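# Seat the upright loose cup inverted on the empty plug

## Task

Find the loose cup whose wide opening faces up, turn it over and lower it onto the bare plug of the fixture that has no cup, seated fully down with the wide end at the bottom; every cup already on another fixture must still sit on it at the end, and the hand must have released the cup.

## Robot and tools

ROBOT. Two arms share the table: left_arm carries a five-finger left hand, right_arm a right hand. Scene frame: origin at table height midway between the nominal bases, +x out over the table, +z up, left_arm on the +y side (image sides may differ). Calibrated bases: left_arm about (+0.008, +0.352, +0.004) m, right_arm about (-0.011, -0.306, +0.006) m. A camera stand sits behind the arms.

HAND POINT. Each arm is steered by a point 0.05 m in front of the palm and 0.15 m past the wrist flange. Its +z runs along straight fingers, +y leaves the palm. On the right hand +x points away from the thumb; on the left hand +x points toward the thumb. Straight fingertips end 0.06-0.07 m beyond the point and sit 0.06 m behind it (-y). A wrist bracket on the little-finger side reaches 0.10 m across the palm and can strike things. A thumb turned in front plus curled fingers can hold objects 0.035-0.065 m thick (handles to about 0.025 m).

THE 28-NUMBER ROW. Every row holds left_arm first, then right_arm, 14 numbers each, all in [-1, 1]: dx, dy, dz, rx, ry, rz, then little, ring, middle, index, thumb_bend, thumb_turn, force_limit, speed. The six pose numbers are an offset, not a pose: measured along scene-frame axes from that arm's Hand target as it stood when the action or move began; 1.0 equals 0.6 m or 180 degrees; rx, ry, rz form a single rotation vector turning about the Hand target position. All six zero re-requests the current Hand target. The six finger numbers are absolute targets: -1 open/straight (thumb_turn -1 beside the palm), +1 closed (thumb_turn +1 opposite the fingers). force_limit maps -1..+1 to roughly 0..10 N at the fingertip (0..15 N for both thumb motors). speed rises from near zero at -1 to full at +0.48 and stays full up to +1. There is no 'unchanged' value: to keep a hand as is, resend the eight hand numbers last actually executed for it; if none yet, send its hand_measured, hand_force_limit and hand_speed. For a gentle grasp close with speed -0.94 or lower. To loosen, send targets more open than hand_measured.

TOOLS.
execute_actions(actions, cameras): actions is a list of actions; each action is a list of up to 15 rows, one per 1/30 s step, and a short action repeats its final row. Every row in an action counts from the same start pose. cameras lists names or ["all"]; an empty actions list returns all images.
move(target, speed, blend, blocking, cameras): target is one row or up to 15 rows, each offset measured from the same starting Hand targets. Paths are straight, ignore obstacles, share one finish, last at least 0.5 s and are cut at 10 s. speed: m/s, 0.002-4.3, default 0.25 (rotation up to twice that in rad/s); one value or one per target. blend: corner radius in m, 0 means stop at each. blocking=false returns after about 0.5 s while motion continues.
wait(seconds 0-10), stop() to brake a running move, zoom_image(camera, region [x0,y0,x1,y1] pixels, at most 504 by 504) on the newest image, show_instructions() for reference pages, finished_scene(scene=1) to end irreversibly.
Cameras: cam_head_left, cam_head_right, cam_high, cam_left_wrist, cam_right_wrist, each 896x504.

RESULTS. end_effector_position (m) and end_effector_quat_wxyz in the scene frame; Hand target is the last commanded pose after clipping and is the base for the next offsets. hand_measured, hand_stopped_by (moving, target, force, stalled, fault) and hand_load_n (N, positive pushing a finger open) follow the motor order above; a lost grip shows as load dropping near 0. Joint positions, torques (friction and offsets make them unreliable), motor temperatures and step readings also appear. The move line reports done, off_target, moving, held or fault, plus limits=paced or limits=held.

BEHAVIOUR AND CAUTIONS. Arms are sloppy: resting 1-3 cm (sometimes 5 cm) off target, usually low, is normal, and an elbow may sag under load; re-send the shortfall as an offset. Orientation commands are clipped to 40 degrees from the measured one per step. Route around, not near, an arm's own base. Faster moves hit harder; pressing past contact pushes harder; to end a push, command back beyond the hand point. Any contact between the two hands or arms can end the scene in failure. Do not let anything drop or leave the table, do not knock cups off other fixtures, do not release a moving part, avoid slamming fixed objects and overloading fingers. Loose objects may be nudged occasionally. Holding loads or stretched poses heats motors: MOTOR HOT near 85 °C, an over-temperature fault at 100 °C drops that arm for 30-60 s.

Each tool is called after "Call:" as name([rows], argument=value, ...), one row to a line, values as JSON.

Reference images:

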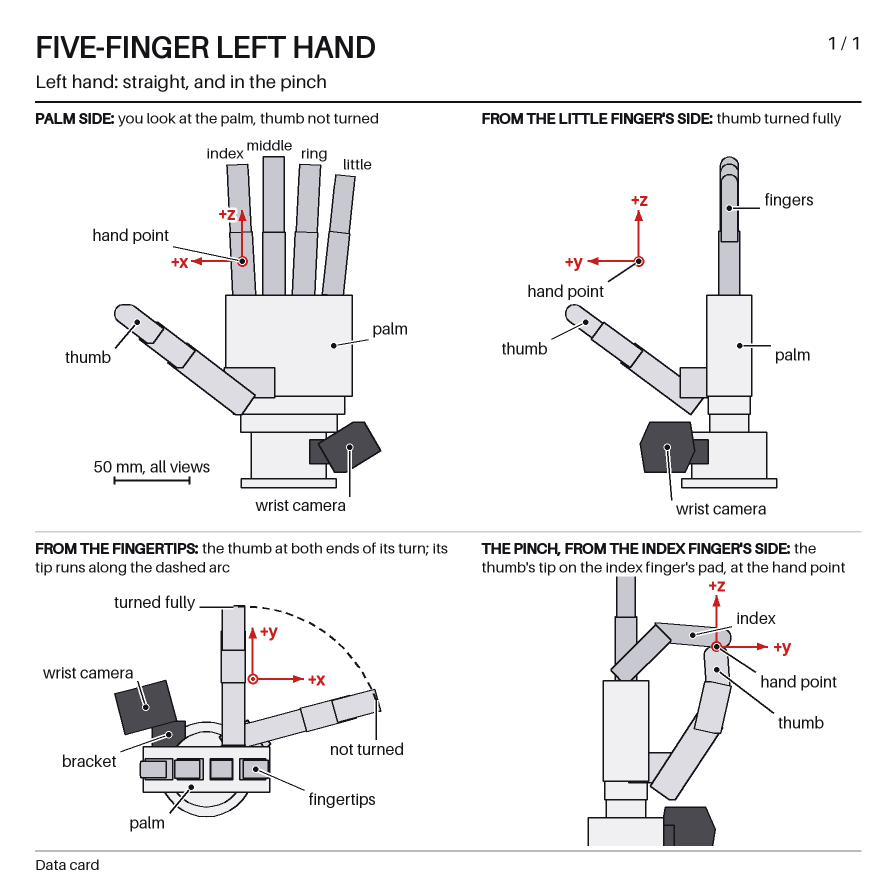

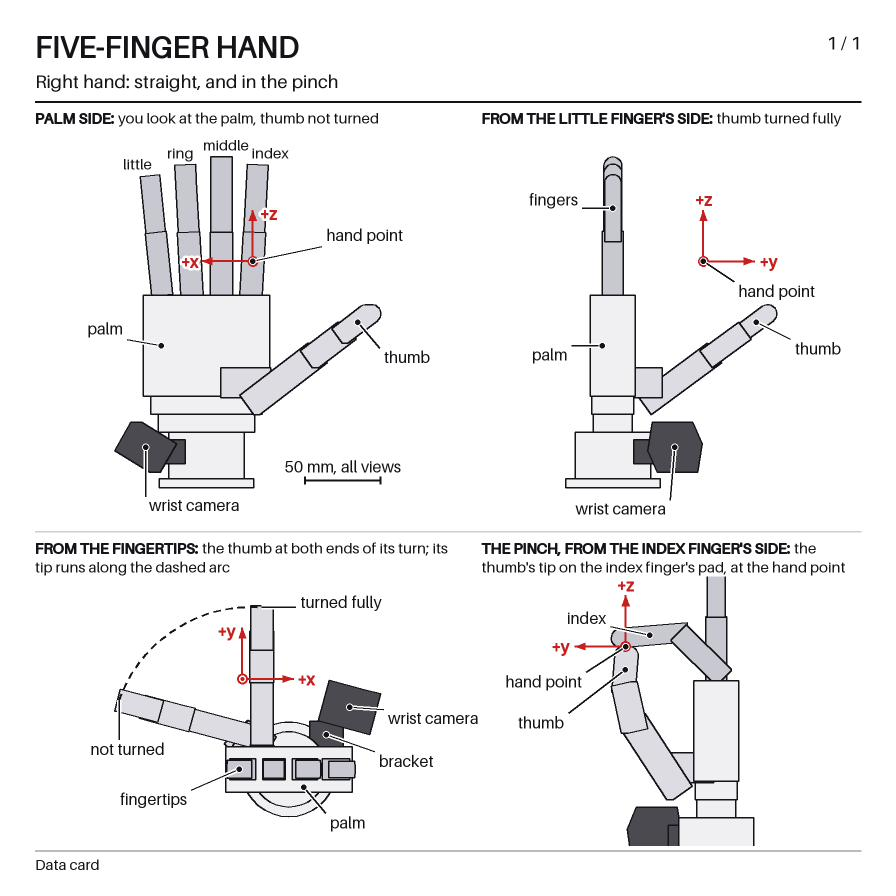

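## Session

Call:
execute_actions(actions=[])

Scene clock: 0.00 s.
left_arm: end_effector_position=(+0.0250, -0.1537, +0.3660) hand_measured=(-1.000, -1.000, -1.000, -1.000, -1.000, -1.000) hand_load_n=(+0.0, +0.0, +0.0, +0.0, +0.0, +0.0) hand_stopped_by=(target, target, target, target, target, target) hand_force_limit=0.00 hand_speed=-0.80 end_effector_quat_wxyz=(-0.038, -0.148, +0.879, -0.451) | right_arm: end_effector_position=(+0.1451, -0.3186, +0.1475) hand_measured=(-1.000, -1.000, -1.000, -1.000, -1.000, -1.000) hand_load_n=(+0.0, +0.0, +0.0, +0.0, +0.0, +0.0) hand_stopped_by=(target, target, target, target, target, target) hand_force_limit=0.00 hand_speed=-0.80 end_effector_quat_wxyz=(-0.040, -0.583, +0.811, -0.018)
Joint positions: left_arm=[-1.377 1.18 1.323 -0.774 0.043 -0.218] | right_arm=[-0.211 0.906 0.75 -1.441 0.083 0.112]
Joint velocities: within noise
Joint torques (N m): no reading
Motor temperatures (°C): left_arm=[36 33 31 35 31 37] | right_arm=[39 34 33 35 31 31]
Heat: left arm: hottest wrist roll 37 °C; right arm: hottest waist 39 °C.
Hand target: left_arm +0.0242, -0.1591, +0.3964; -0.042, -0.145, +0.865, -0.479 | right_arm +0.1559, -0.3224, +0.1574; -0.027, -0.584, +0.811, -0.036

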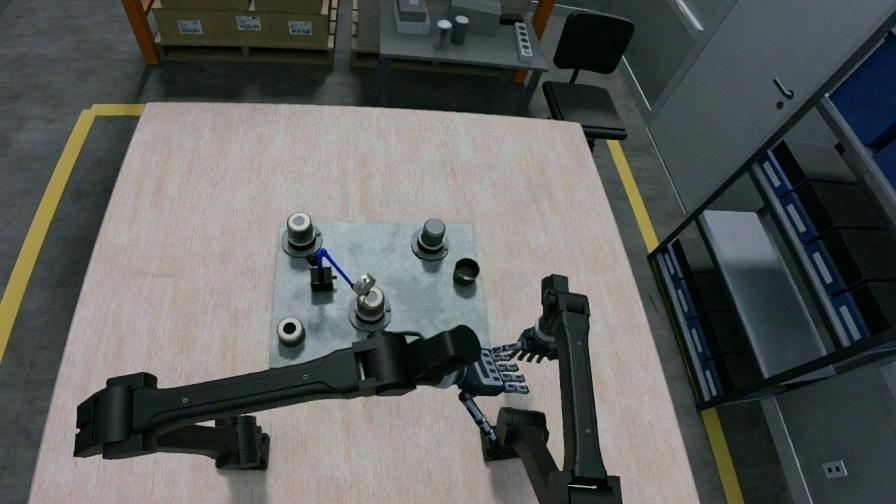

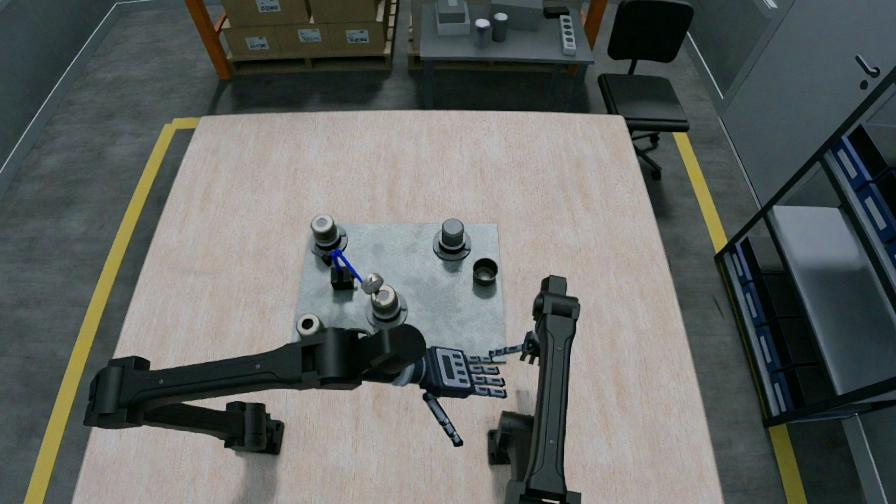

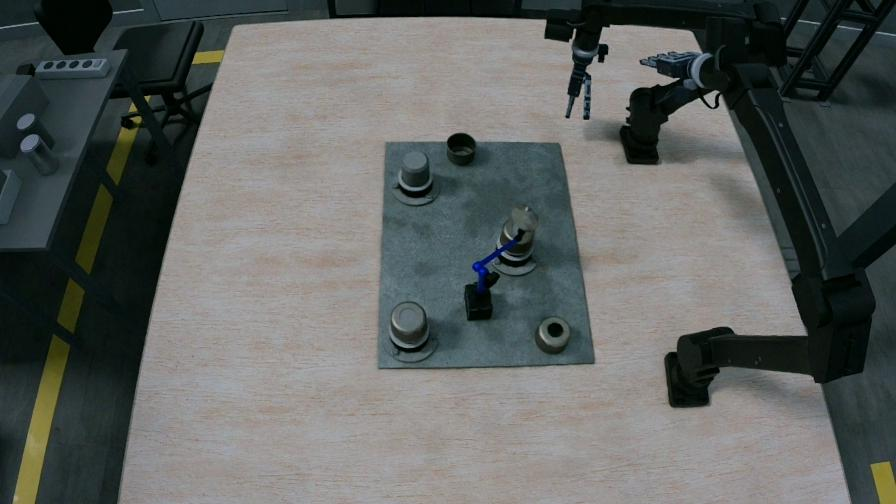

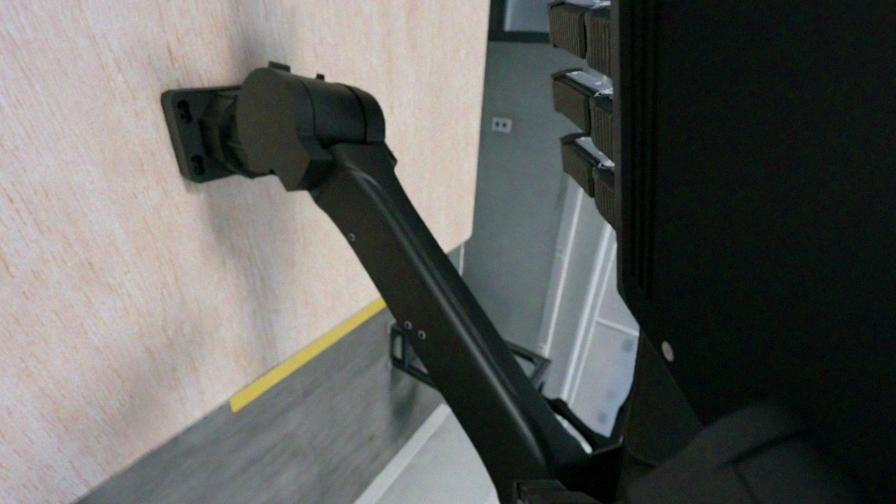

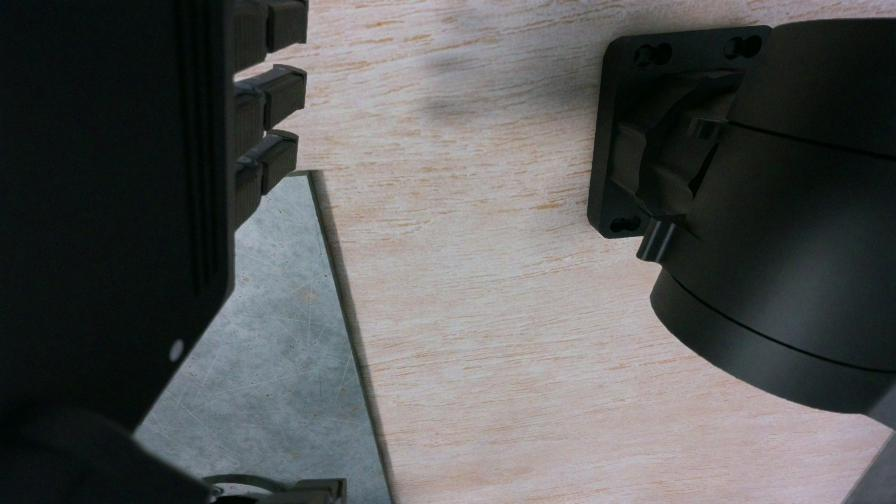

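Call:
zoom_image(camera="cam_head_right", region=[270, 190, 530, 350])

Call:
zoom_image(camera="cam_head_left", region=[260, 190, 520, 380])

Call:
zoom_image(camera="cam_high", region=[360, 110, 620, 380])

Scaled by 1.938 from the camera's 896x504 image, which has a finer 1280x720 frame.

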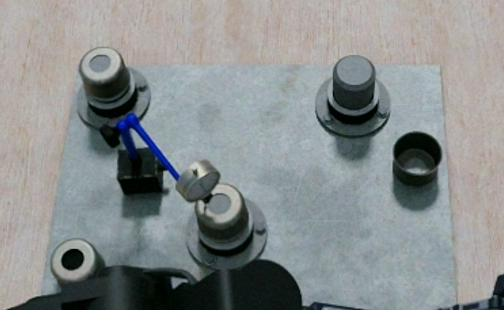

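Scaled by 1.938 from the camera's 896x504 image, which has a finer 1280x720 frame.

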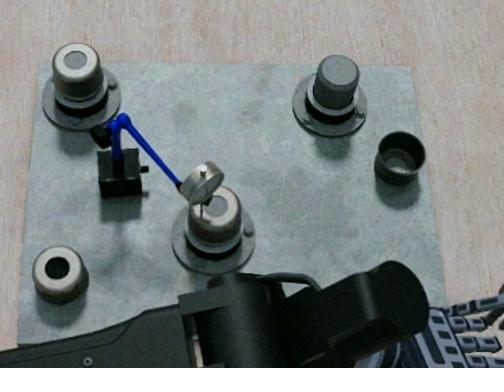

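Scaled by 1.867 from the camera's 896x504 image, which has a finer 1280x720 frame.

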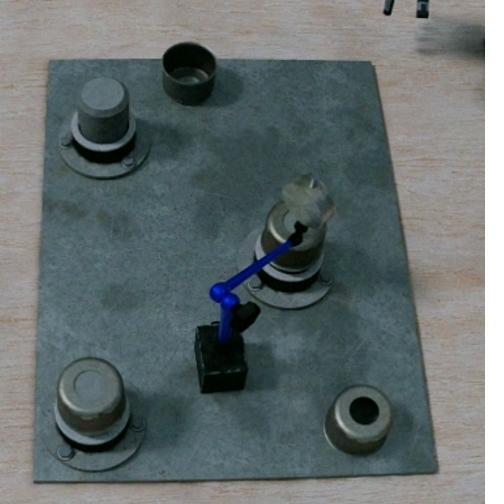

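Call:
zoom_image(camera="cam_head_right", region=[425, 205, 515, 295])

Call:
zoom_image(camera="cam_high", region=[380, 120, 490, 220])

Call:
zoom_image(camera="cam_head_left", region=[400, 205, 490, 295])

Call:
zoom_image(camera="cam_head_right", region=[300, 205, 420, 340])

Call:
zoom_image(camera="cam_high", region=[380, 190, 580, 370])

Scaled by 5.600 from the camera's 896x504 image, which has a finer 1280x720 frame.

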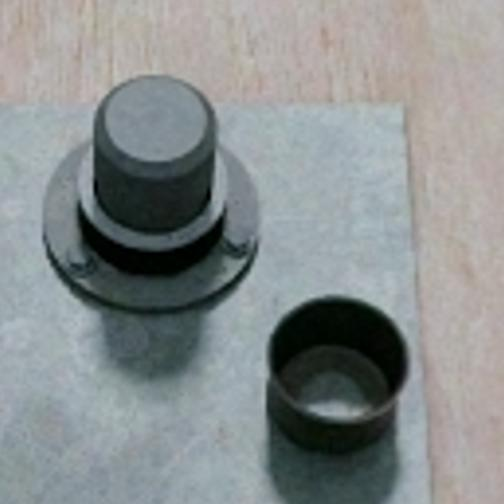

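Scaled by 4.582 from the camera's 896x504 image, which has a finer 1280x720 frame.

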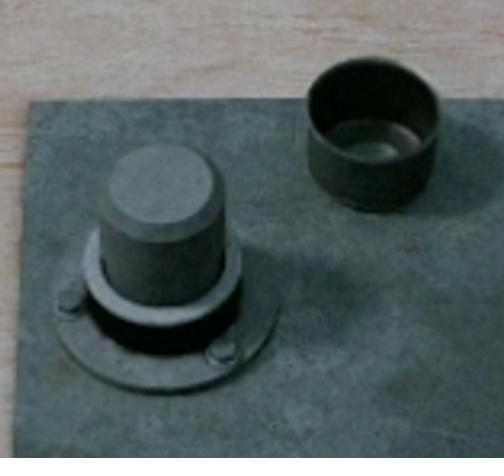

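Scaled by 5.600 from the camera's 896x504 image, which has a finer 1280x720 frame.

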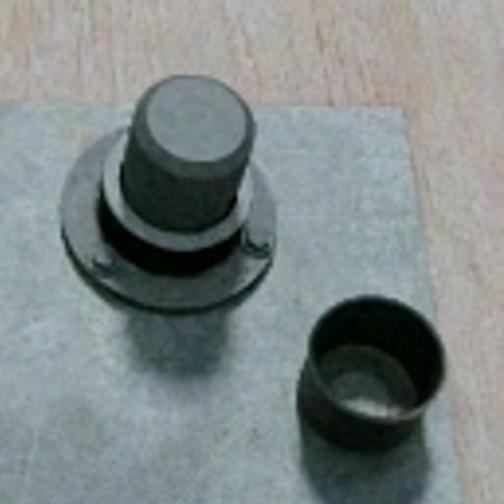

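Scaled by 3.733 from the camera's 896x504 image, which has a finer 1280x720 frame.

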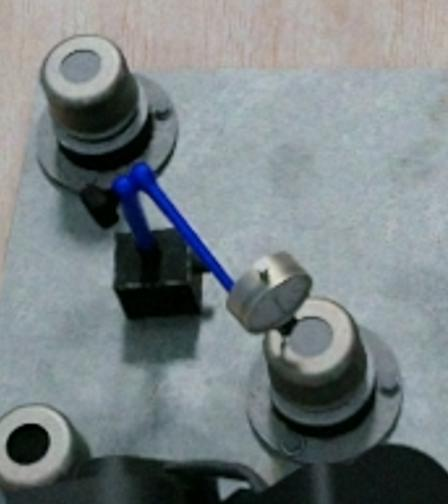

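Scaled by 2.520 from the camera's 896x504 image, which has a finer 1280x720 frame.

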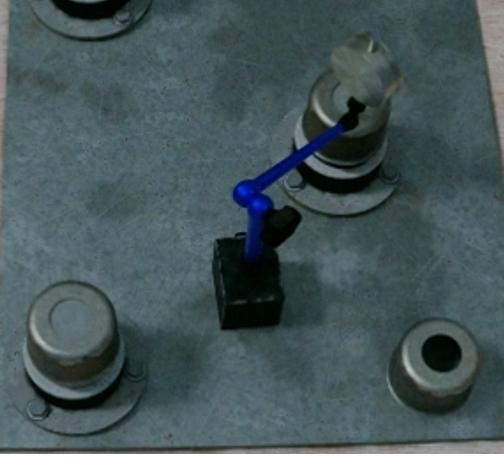

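Call:
zoom_image(camera="cam_high", region=[375, 290, 445, 370])

Call:
zoom_image(camera="cam_high", region=[480, 195, 590, 360])

Call:
zoom_image(camera="cam_high", region=[380, 120, 450, 210])

Call:
zoom_image(camera="cam_high", region=[435, 120, 490, 175])

Call:
zoom_image(camera="cam_head_right", region=[300, 205, 360, 265])

Call:
zoom_image(camera="cam_head_left", region=[265, 205, 345, 355])

Scaled by 6.300 from the camera's 896x504 image, which has a finer 1280x720 frame.

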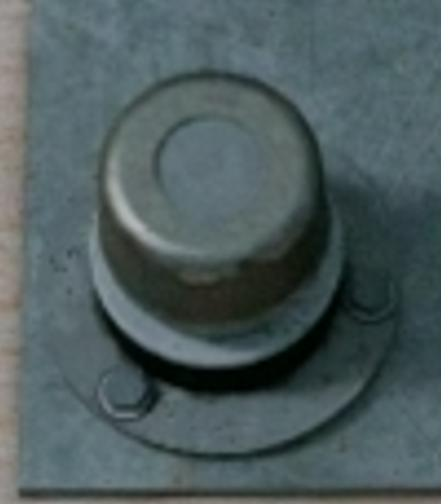

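Scaled by 3.055 from the camera's 896x504 image, which has a finer 1280x720 frame.

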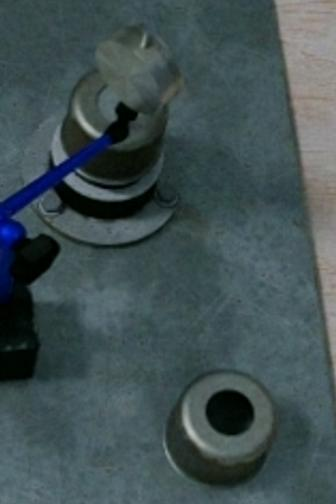

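Scaled by 5.600 from the camera's 896x504 image, which has a finer 1280x720 frame.

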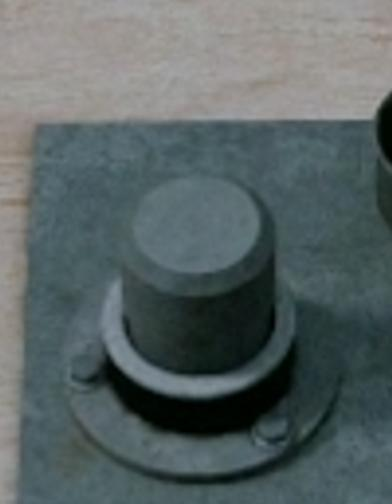

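Scaled by 9.164 from the camera's 896x504 image, which has a finer 1280x720 frame.

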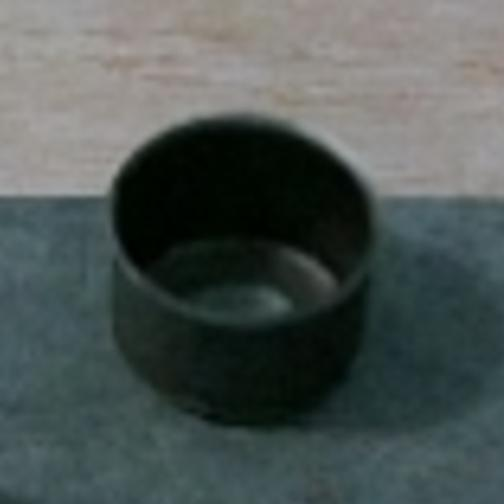

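Scaled by 8.400 from the camera's 896x504 image, which has a finer 1280x720 frame.

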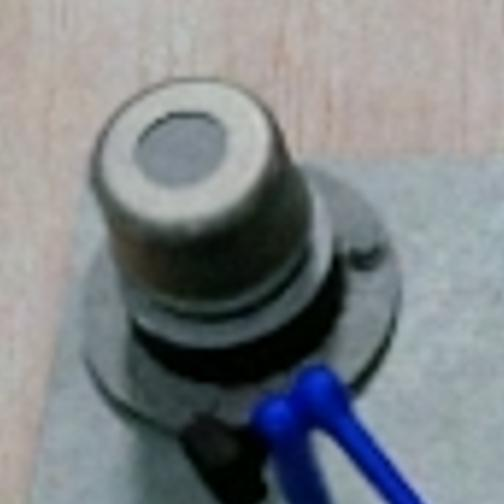

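Scaled by 3.360 from the camera's 896x504 image, which has a finer 1280x720 frame.

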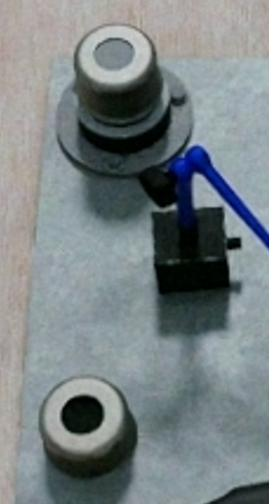

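Call:
move([
  [0.5, 0.22, 0.0, 0, 0, 0.2, -1,-1,-1,-1,-1,-1,0,-0.8, 0,0,0,0,0,0,-1,-1,-1,-1,-1,-1,0,-0.8],
  [0.724, 0.6, 0.0, 0, 0, 0.36, -1,-1,-1,-1,-1,-1,0,-0.8, 0,0,0,0,0,0,-1,-1,-1,-1,-1,-1,0,-0.8],
], blend=[0.08, 0], speed=0.35, cameras=["cam_head_right", "cam_high", "cam_right_wrist"])

Scene clock: 36.43 s.
left_arm: end_effector_position=(+0.4549, +0.2013, +0.3755) hand_measured=(-1.000, -1.000, -1.000, -1.000, -1.000, -1.000) hand_load_n=(+0.0, +0.0, +0.0, +0.0, +0.0, -0.5) hand_stopped_by=(target, target, target, target, target, target) hand_force_limit=0.00 hand_speed=-0.80 end_effector_quat_wxyz=(-0.211, +0.599, -0.653, +0.413) | right_arm: end_effector_position=(+0.1451, -0.3186, +0.1475) hand_measured=(-1.000, -1.000, -1.000, -1.000, -1.000, -1.000) hand_load_n=(+0.0, +0.0, -0.5, +0.0, +0.0, +0.0) hand_stopped_by=(target, target, target, target, target, target) hand_force_limit=0.00 hand_speed=-0.80 end_effector_quat_wxyz=(-0.040, -0.583, +0.811, -0.018)
Joint positions: left_arm=[-0.121 1.094 1.271 -0.789 0.146 -0.168] | right_arm=[-0.211 0.906 0.75 -1.441 0.083 0.112]
Joint torques (N m): left_arm=[-0.15 -4.13 10.36 1.8 0.24 0.2] | right_arm=[1.85 -2.55 9.51 -0.23 -0.05 -0.05]
Motor temperatures (°C): left_arm=[36 33 38 34 31 36] | right_arm=[39 34 35 35 31 31]
Heat: left arm: hottest elbow 38 °C; right arm: hottest waist 39 °C.
Hand target: left_arm +0.4586, +0.2009, +0.3964; -0.221, +0.586, -0.652, +0.427 | right_arm +0.1559, -0.3224, +0.1574; -0.027, -0.584, +0.811, -0.036
Off the commanded pose: left_arm 0.021 m, 2 deg | right_arm 0.015 m, 3 deg.
move: off_target (left_arm, right_arm)
Images, in order (width x height): cam_head_right 896x504, cam_high 896x504, cam_right_wrist 896x504.

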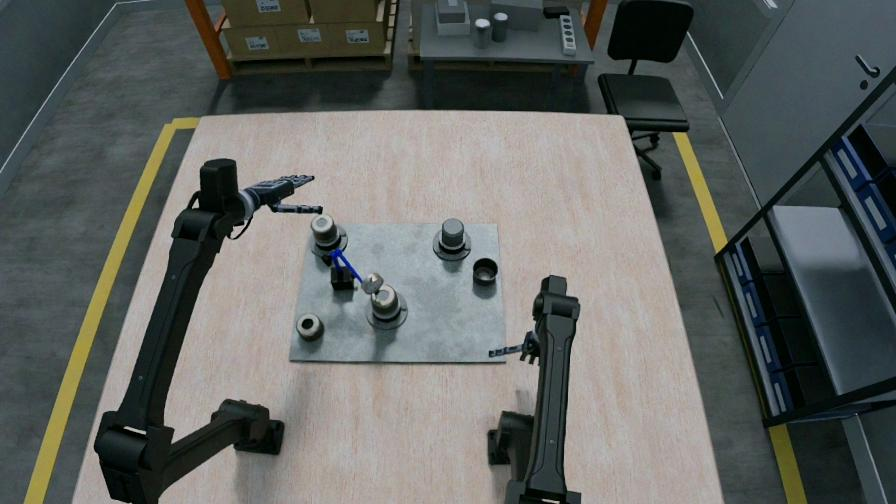

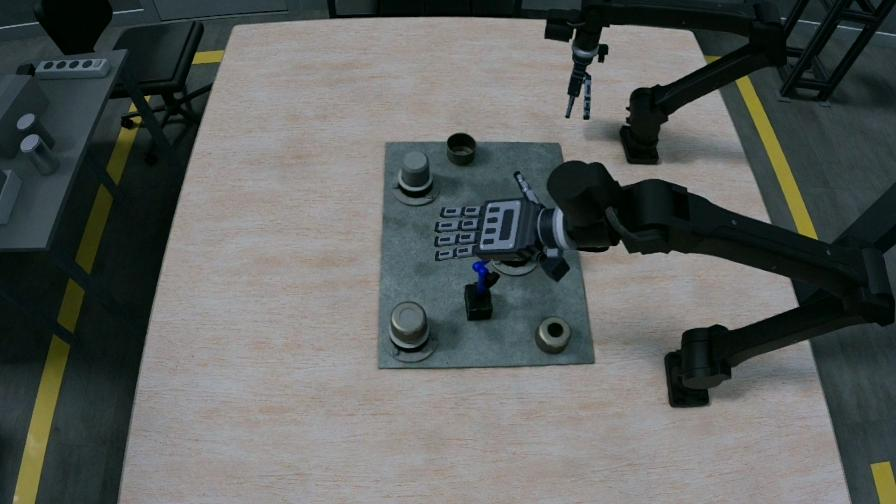

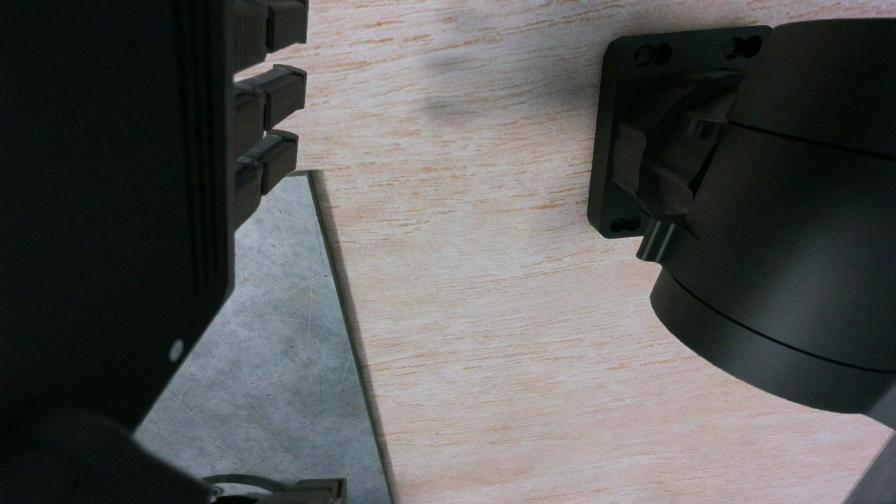

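Call:
move(target=[-0.267,0.533,-0.05,0,0,0.25,-1,-1,-1,-1,-1,-1,0,-0.8, 0.377,0.124,0.046,0.0286,0.0041,0.1027,1,1,1,-1,-1,-1,0,-0.2], speed=0.3, cameras=["cam_head_right", "cam_head_left", "cam_high", "cam_right_wrist"])

Scene clock: 43.27 s.
left_arm: end_effector_position=(+0.2995, +0.5199, +0.3610) hand_measured=(-1.000, -1.000, -1.000, -1.000, -1.000, -1.000) hand_load_n=(+0.0, +0.0, +0.0, +0.0, +0.0, +0.0) hand_stopped_by=(target, target, target, target, target, target) hand_force_limit=0.00 hand_speed=-0.80 end_effector_quat_wxyz=(-0.364, +0.795, -0.373, +0.309) | right_arm: end_effector_position=(+0.3648, -0.2497, +0.1673) hand_measured=(+1.000, +1.000, +1.000, -1.000, -1.000, -1.000) hand_load_n=(-0.5, +0.0, +0.0, +0.5, +0.0, +0.0) hand_stopped_by=(target, target, target, target, target, target) hand_force_limit=0.00 hand_speed=-0.20 end_effector_quat_wxyz=(+0.021, +0.699, -0.715, -0.013)
Joint positions: left_arm=[0.859 0.739 1.033 -0.903 0.311 -0.054] | right_arm=[0.062 1.536 1.314 -1.398 0.008 0.083]
Joint torques (N m): left_arm=[0.15 0.62 8.76 1.37 0.33 0.18] | right_arm=[2.26 -12.16 11.54 -0.87 -0.2 -0.23]
Heat: left arm: hottest elbow 38 °C; right arm: hottest waist 39 °C.
Hand target: left_arm +0.2984, +0.5207, +0.3664; -0.368, +0.791, -0.379, +0.310 | right_arm +0.3821, -0.2480, +0.1850; +0.000, +0.707, -0.707, +0.000
Off the commanded pose: left_arm 0.006 m, 1 deg | right_arm 0.025 m, 3 deg.
move: off_target (right_arm)
camera_calibration:
cam_right_wrist: T_world_to_cam=[[-0.965037, -0.24445, 0.0945964, 0.26886], [-0.161414, 0.838578, 0.520319, 0.180797], [-0.206519, 0.486858, -0.848716, 0.459344], [0, 0, 0, 1]] pos_world=[0.383506, -0.309525, 0.270347]
Images, in order (width x height): cam_head_left 896x504, cam_head_right 896x504, cam_high 896x504, cam_right_wrist 896x504.

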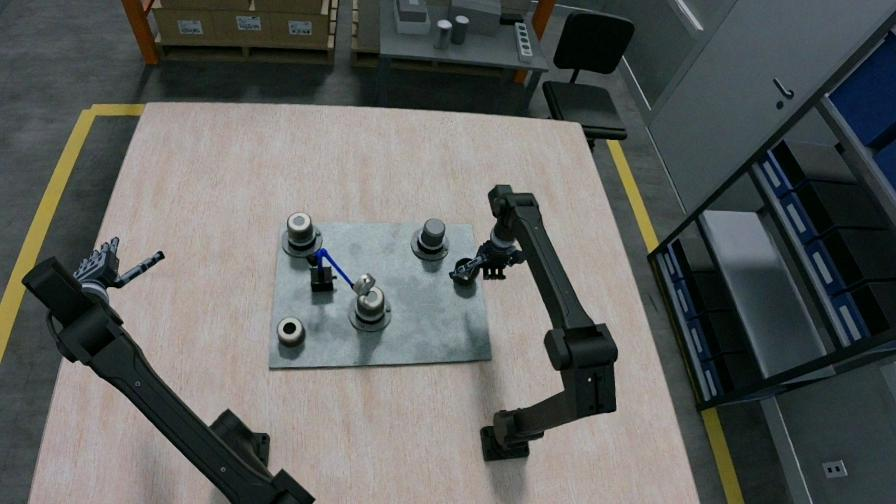

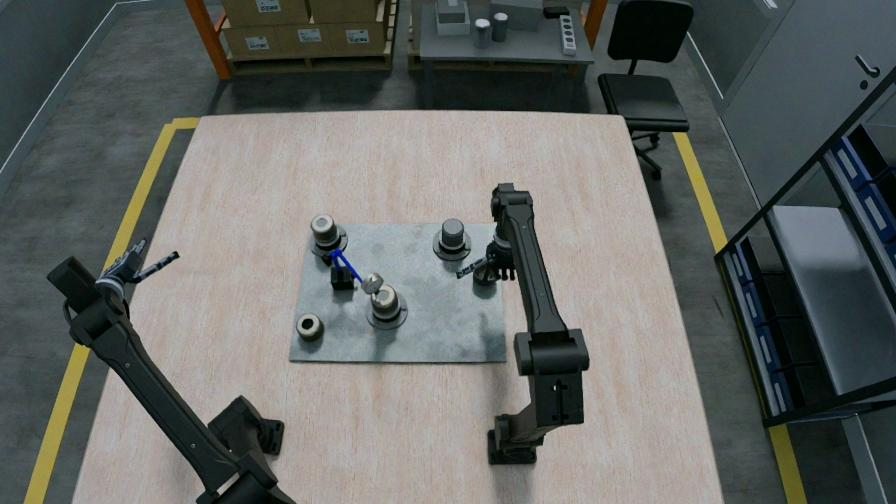

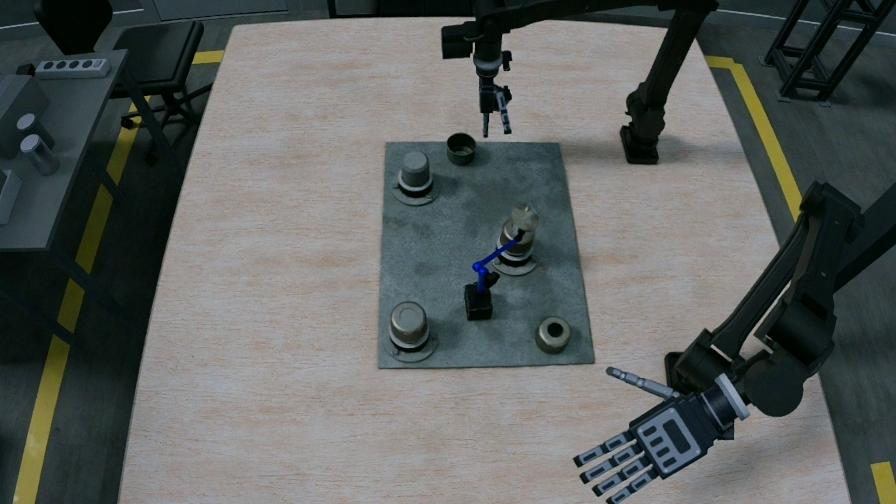

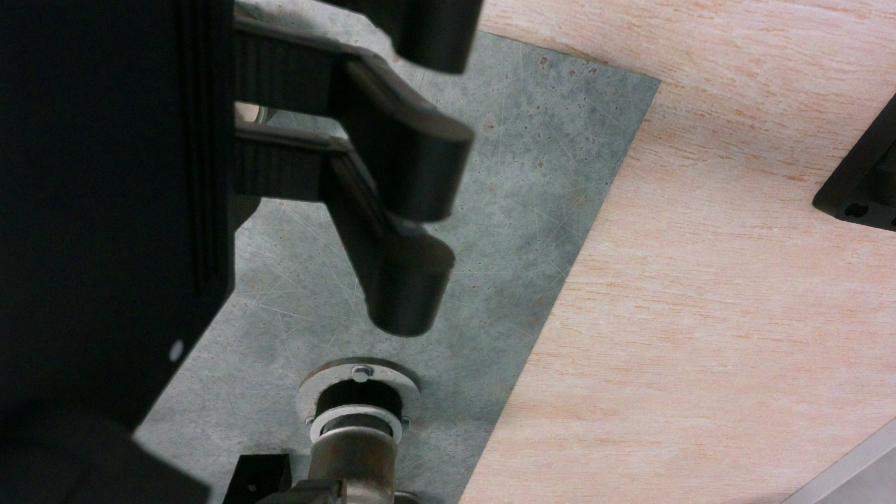

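Call:
zoom_image(camera="cam_high", region=[420, 60, 540, 180])

Call:
zoom_image(camera="cam_head_left", region=[420, 210, 540, 310])

Call:
zoom_image(camera="cam_head_right", region=[440, 210, 540, 310])

Call:
zoom_image(camera="cam_right_wrist", region=[200, 0, 500, 300])

Scaled by 4.200 from the camera's 896x504 image, which has a finer 1280x720 frame.

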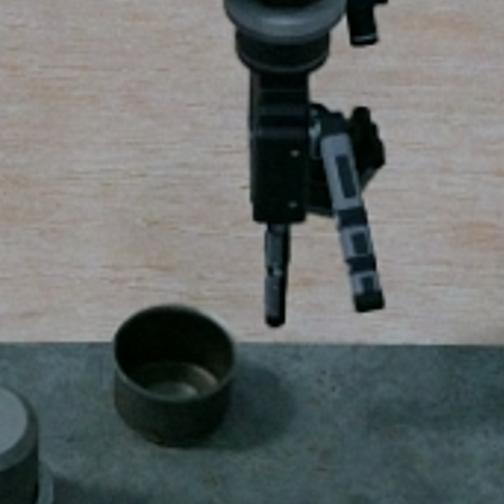

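Scaled by 4.200 from the camera's 896x504 image, which has a finer 1280x720 frame.

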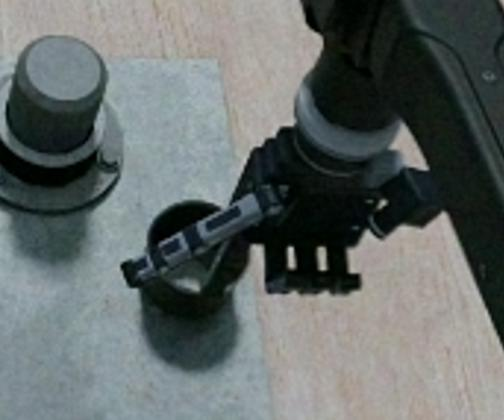

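Scaled by 5.040 from the camera's 896x504 image, which has a finer 1280x720 frame.

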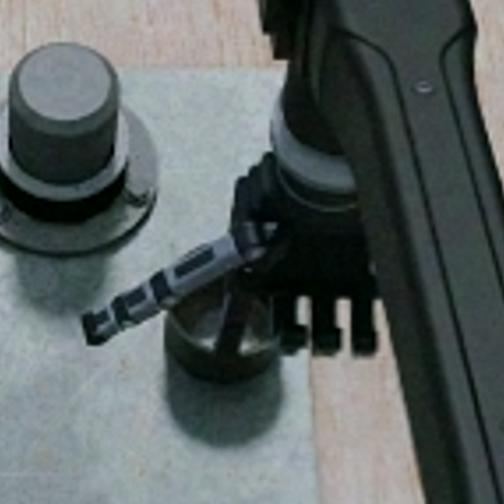

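Scaled by 1.680 from the camera's 896x504 image, which has a finer 1280x720 frame.

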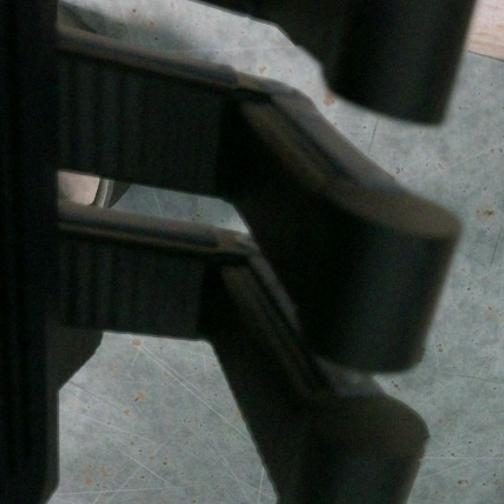

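Call:
move(target=[0,0,0,0,0,0,-1,-1,-1,-1,-1,-1,0,-0.8, 0.063,-0.01,0.006,0,0,0,1,1,1,-1,-1,-1,0,-0.2], speed=0.15, cameras=["cam_head_right", "cam_high", "cam_head_left"])

Call:
zoom_image(camera="cam_high", region=[420, 60, 540, 180])

Call:
zoom_image(camera="cam_head_left", region=[420, 210, 540, 310])

Call:
zoom_image(camera="cam_head_right", region=[440, 210, 540, 310])

Scene clock: 48.40 s.
left_arm: end_effector_position=(+0.2994, +0.5200, +0.3609) hand_measured=(-1.000, -1.000, -1.000, -1.000, -1.000, -1.000) hand_load_n=(+0.0, +0.0, +0.0, +0.0, +0.0, +0.0) hand_stopped_by=(target, target, target, target, target, target) hand_force_limit=0.00 hand_speed=-0.80 end_effector_quat_wxyz=(-0.364, +0.795, -0.374, +0.309) | right_arm: end_effector_position=(+0.4018, -0.2491, +0.1708) hand_measured=(+1.000, +1.000, +1.000, -1.000, -1.000, -1.000) hand_load_n=(+0.0, +0.0, +0.0, +0.0, +0.0, +0.0) hand_stopped_by=(target, target, target, target, target, target) hand_force_limit=0.00 hand_speed=-0.20 end_effector_quat_wxyz=(+0.021, +0.704, -0.710, -0.013)
Joint positions: left_arm=[0.859 0.739 1.033 -0.903 0.311 -0.053] | right_arm=[0.06 1.63 1.435 -1.425 0.008 0.066]
Joint torques (N m): left_arm=[-0.56 0.56 8.58 1.39 0.34 0.22] | right_arm=[1.08 -13.92 11.58 -0.85 -0.19 -0.24]
Heat: left arm: hottest elbow 38 °C; right arm: hottest waist 39 °C.
Hand target: left_arm +0.2984, +0.5207, +0.3664; -0.368, +0.791, -0.379, +0.310 | right_arm +0.4199, -0.2540, +0.1886; +0.000, +0.707, -0.707, +0.000
Off the commanded pose: left_arm 0.006 m, 1 deg | right_arm 0.026 m, 3 deg.
move: off_target (right_arm)
Images, in order (width x height): cam_head_left 896x504, cam_head_right 896x504, cam_high 896x504.

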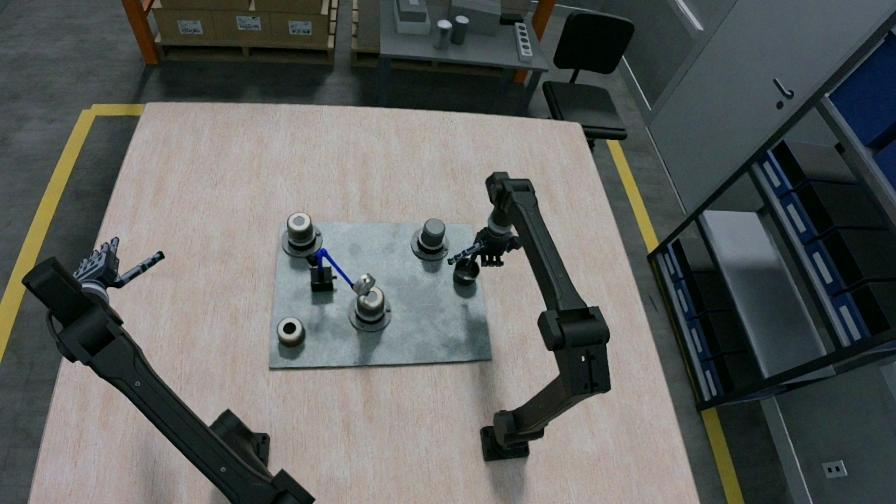

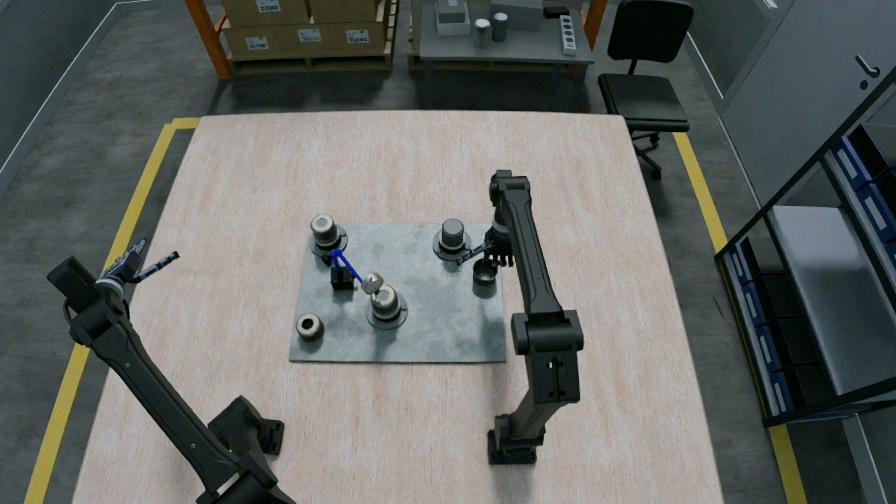

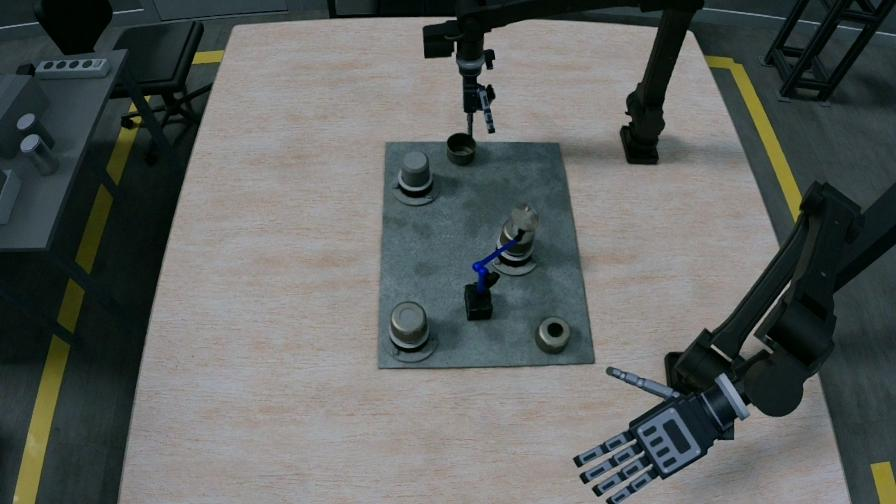

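Scaled by 4.200 from the camera's 896x504 image, which has a finer 1280x720 frame.

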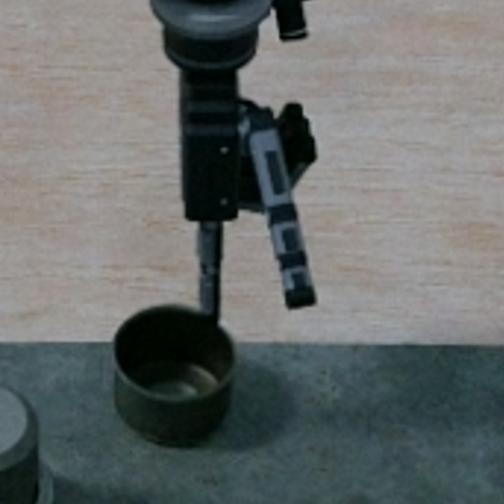

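Scaled by 4.200 from the camera's 896x504 image, which has a finer 1280x720 frame.

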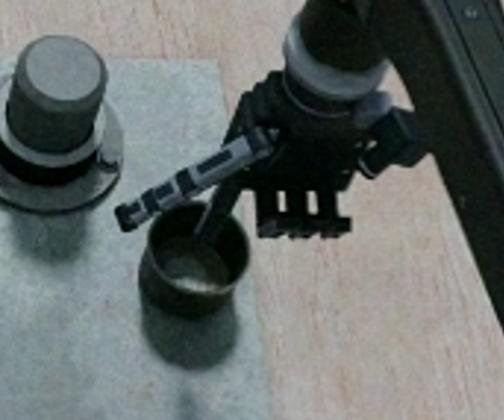

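Scaled by 5.040 from the camera's 896x504 image, which has a finer 1280x720 frame.

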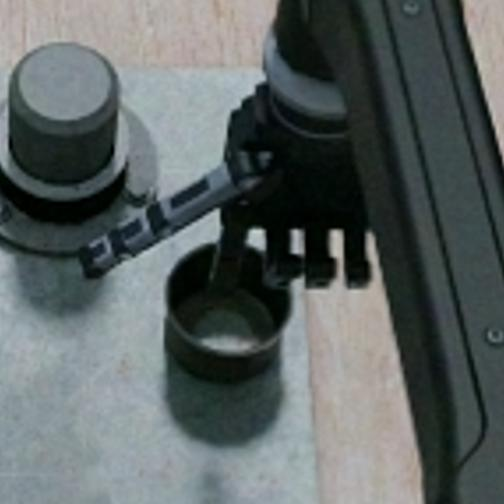

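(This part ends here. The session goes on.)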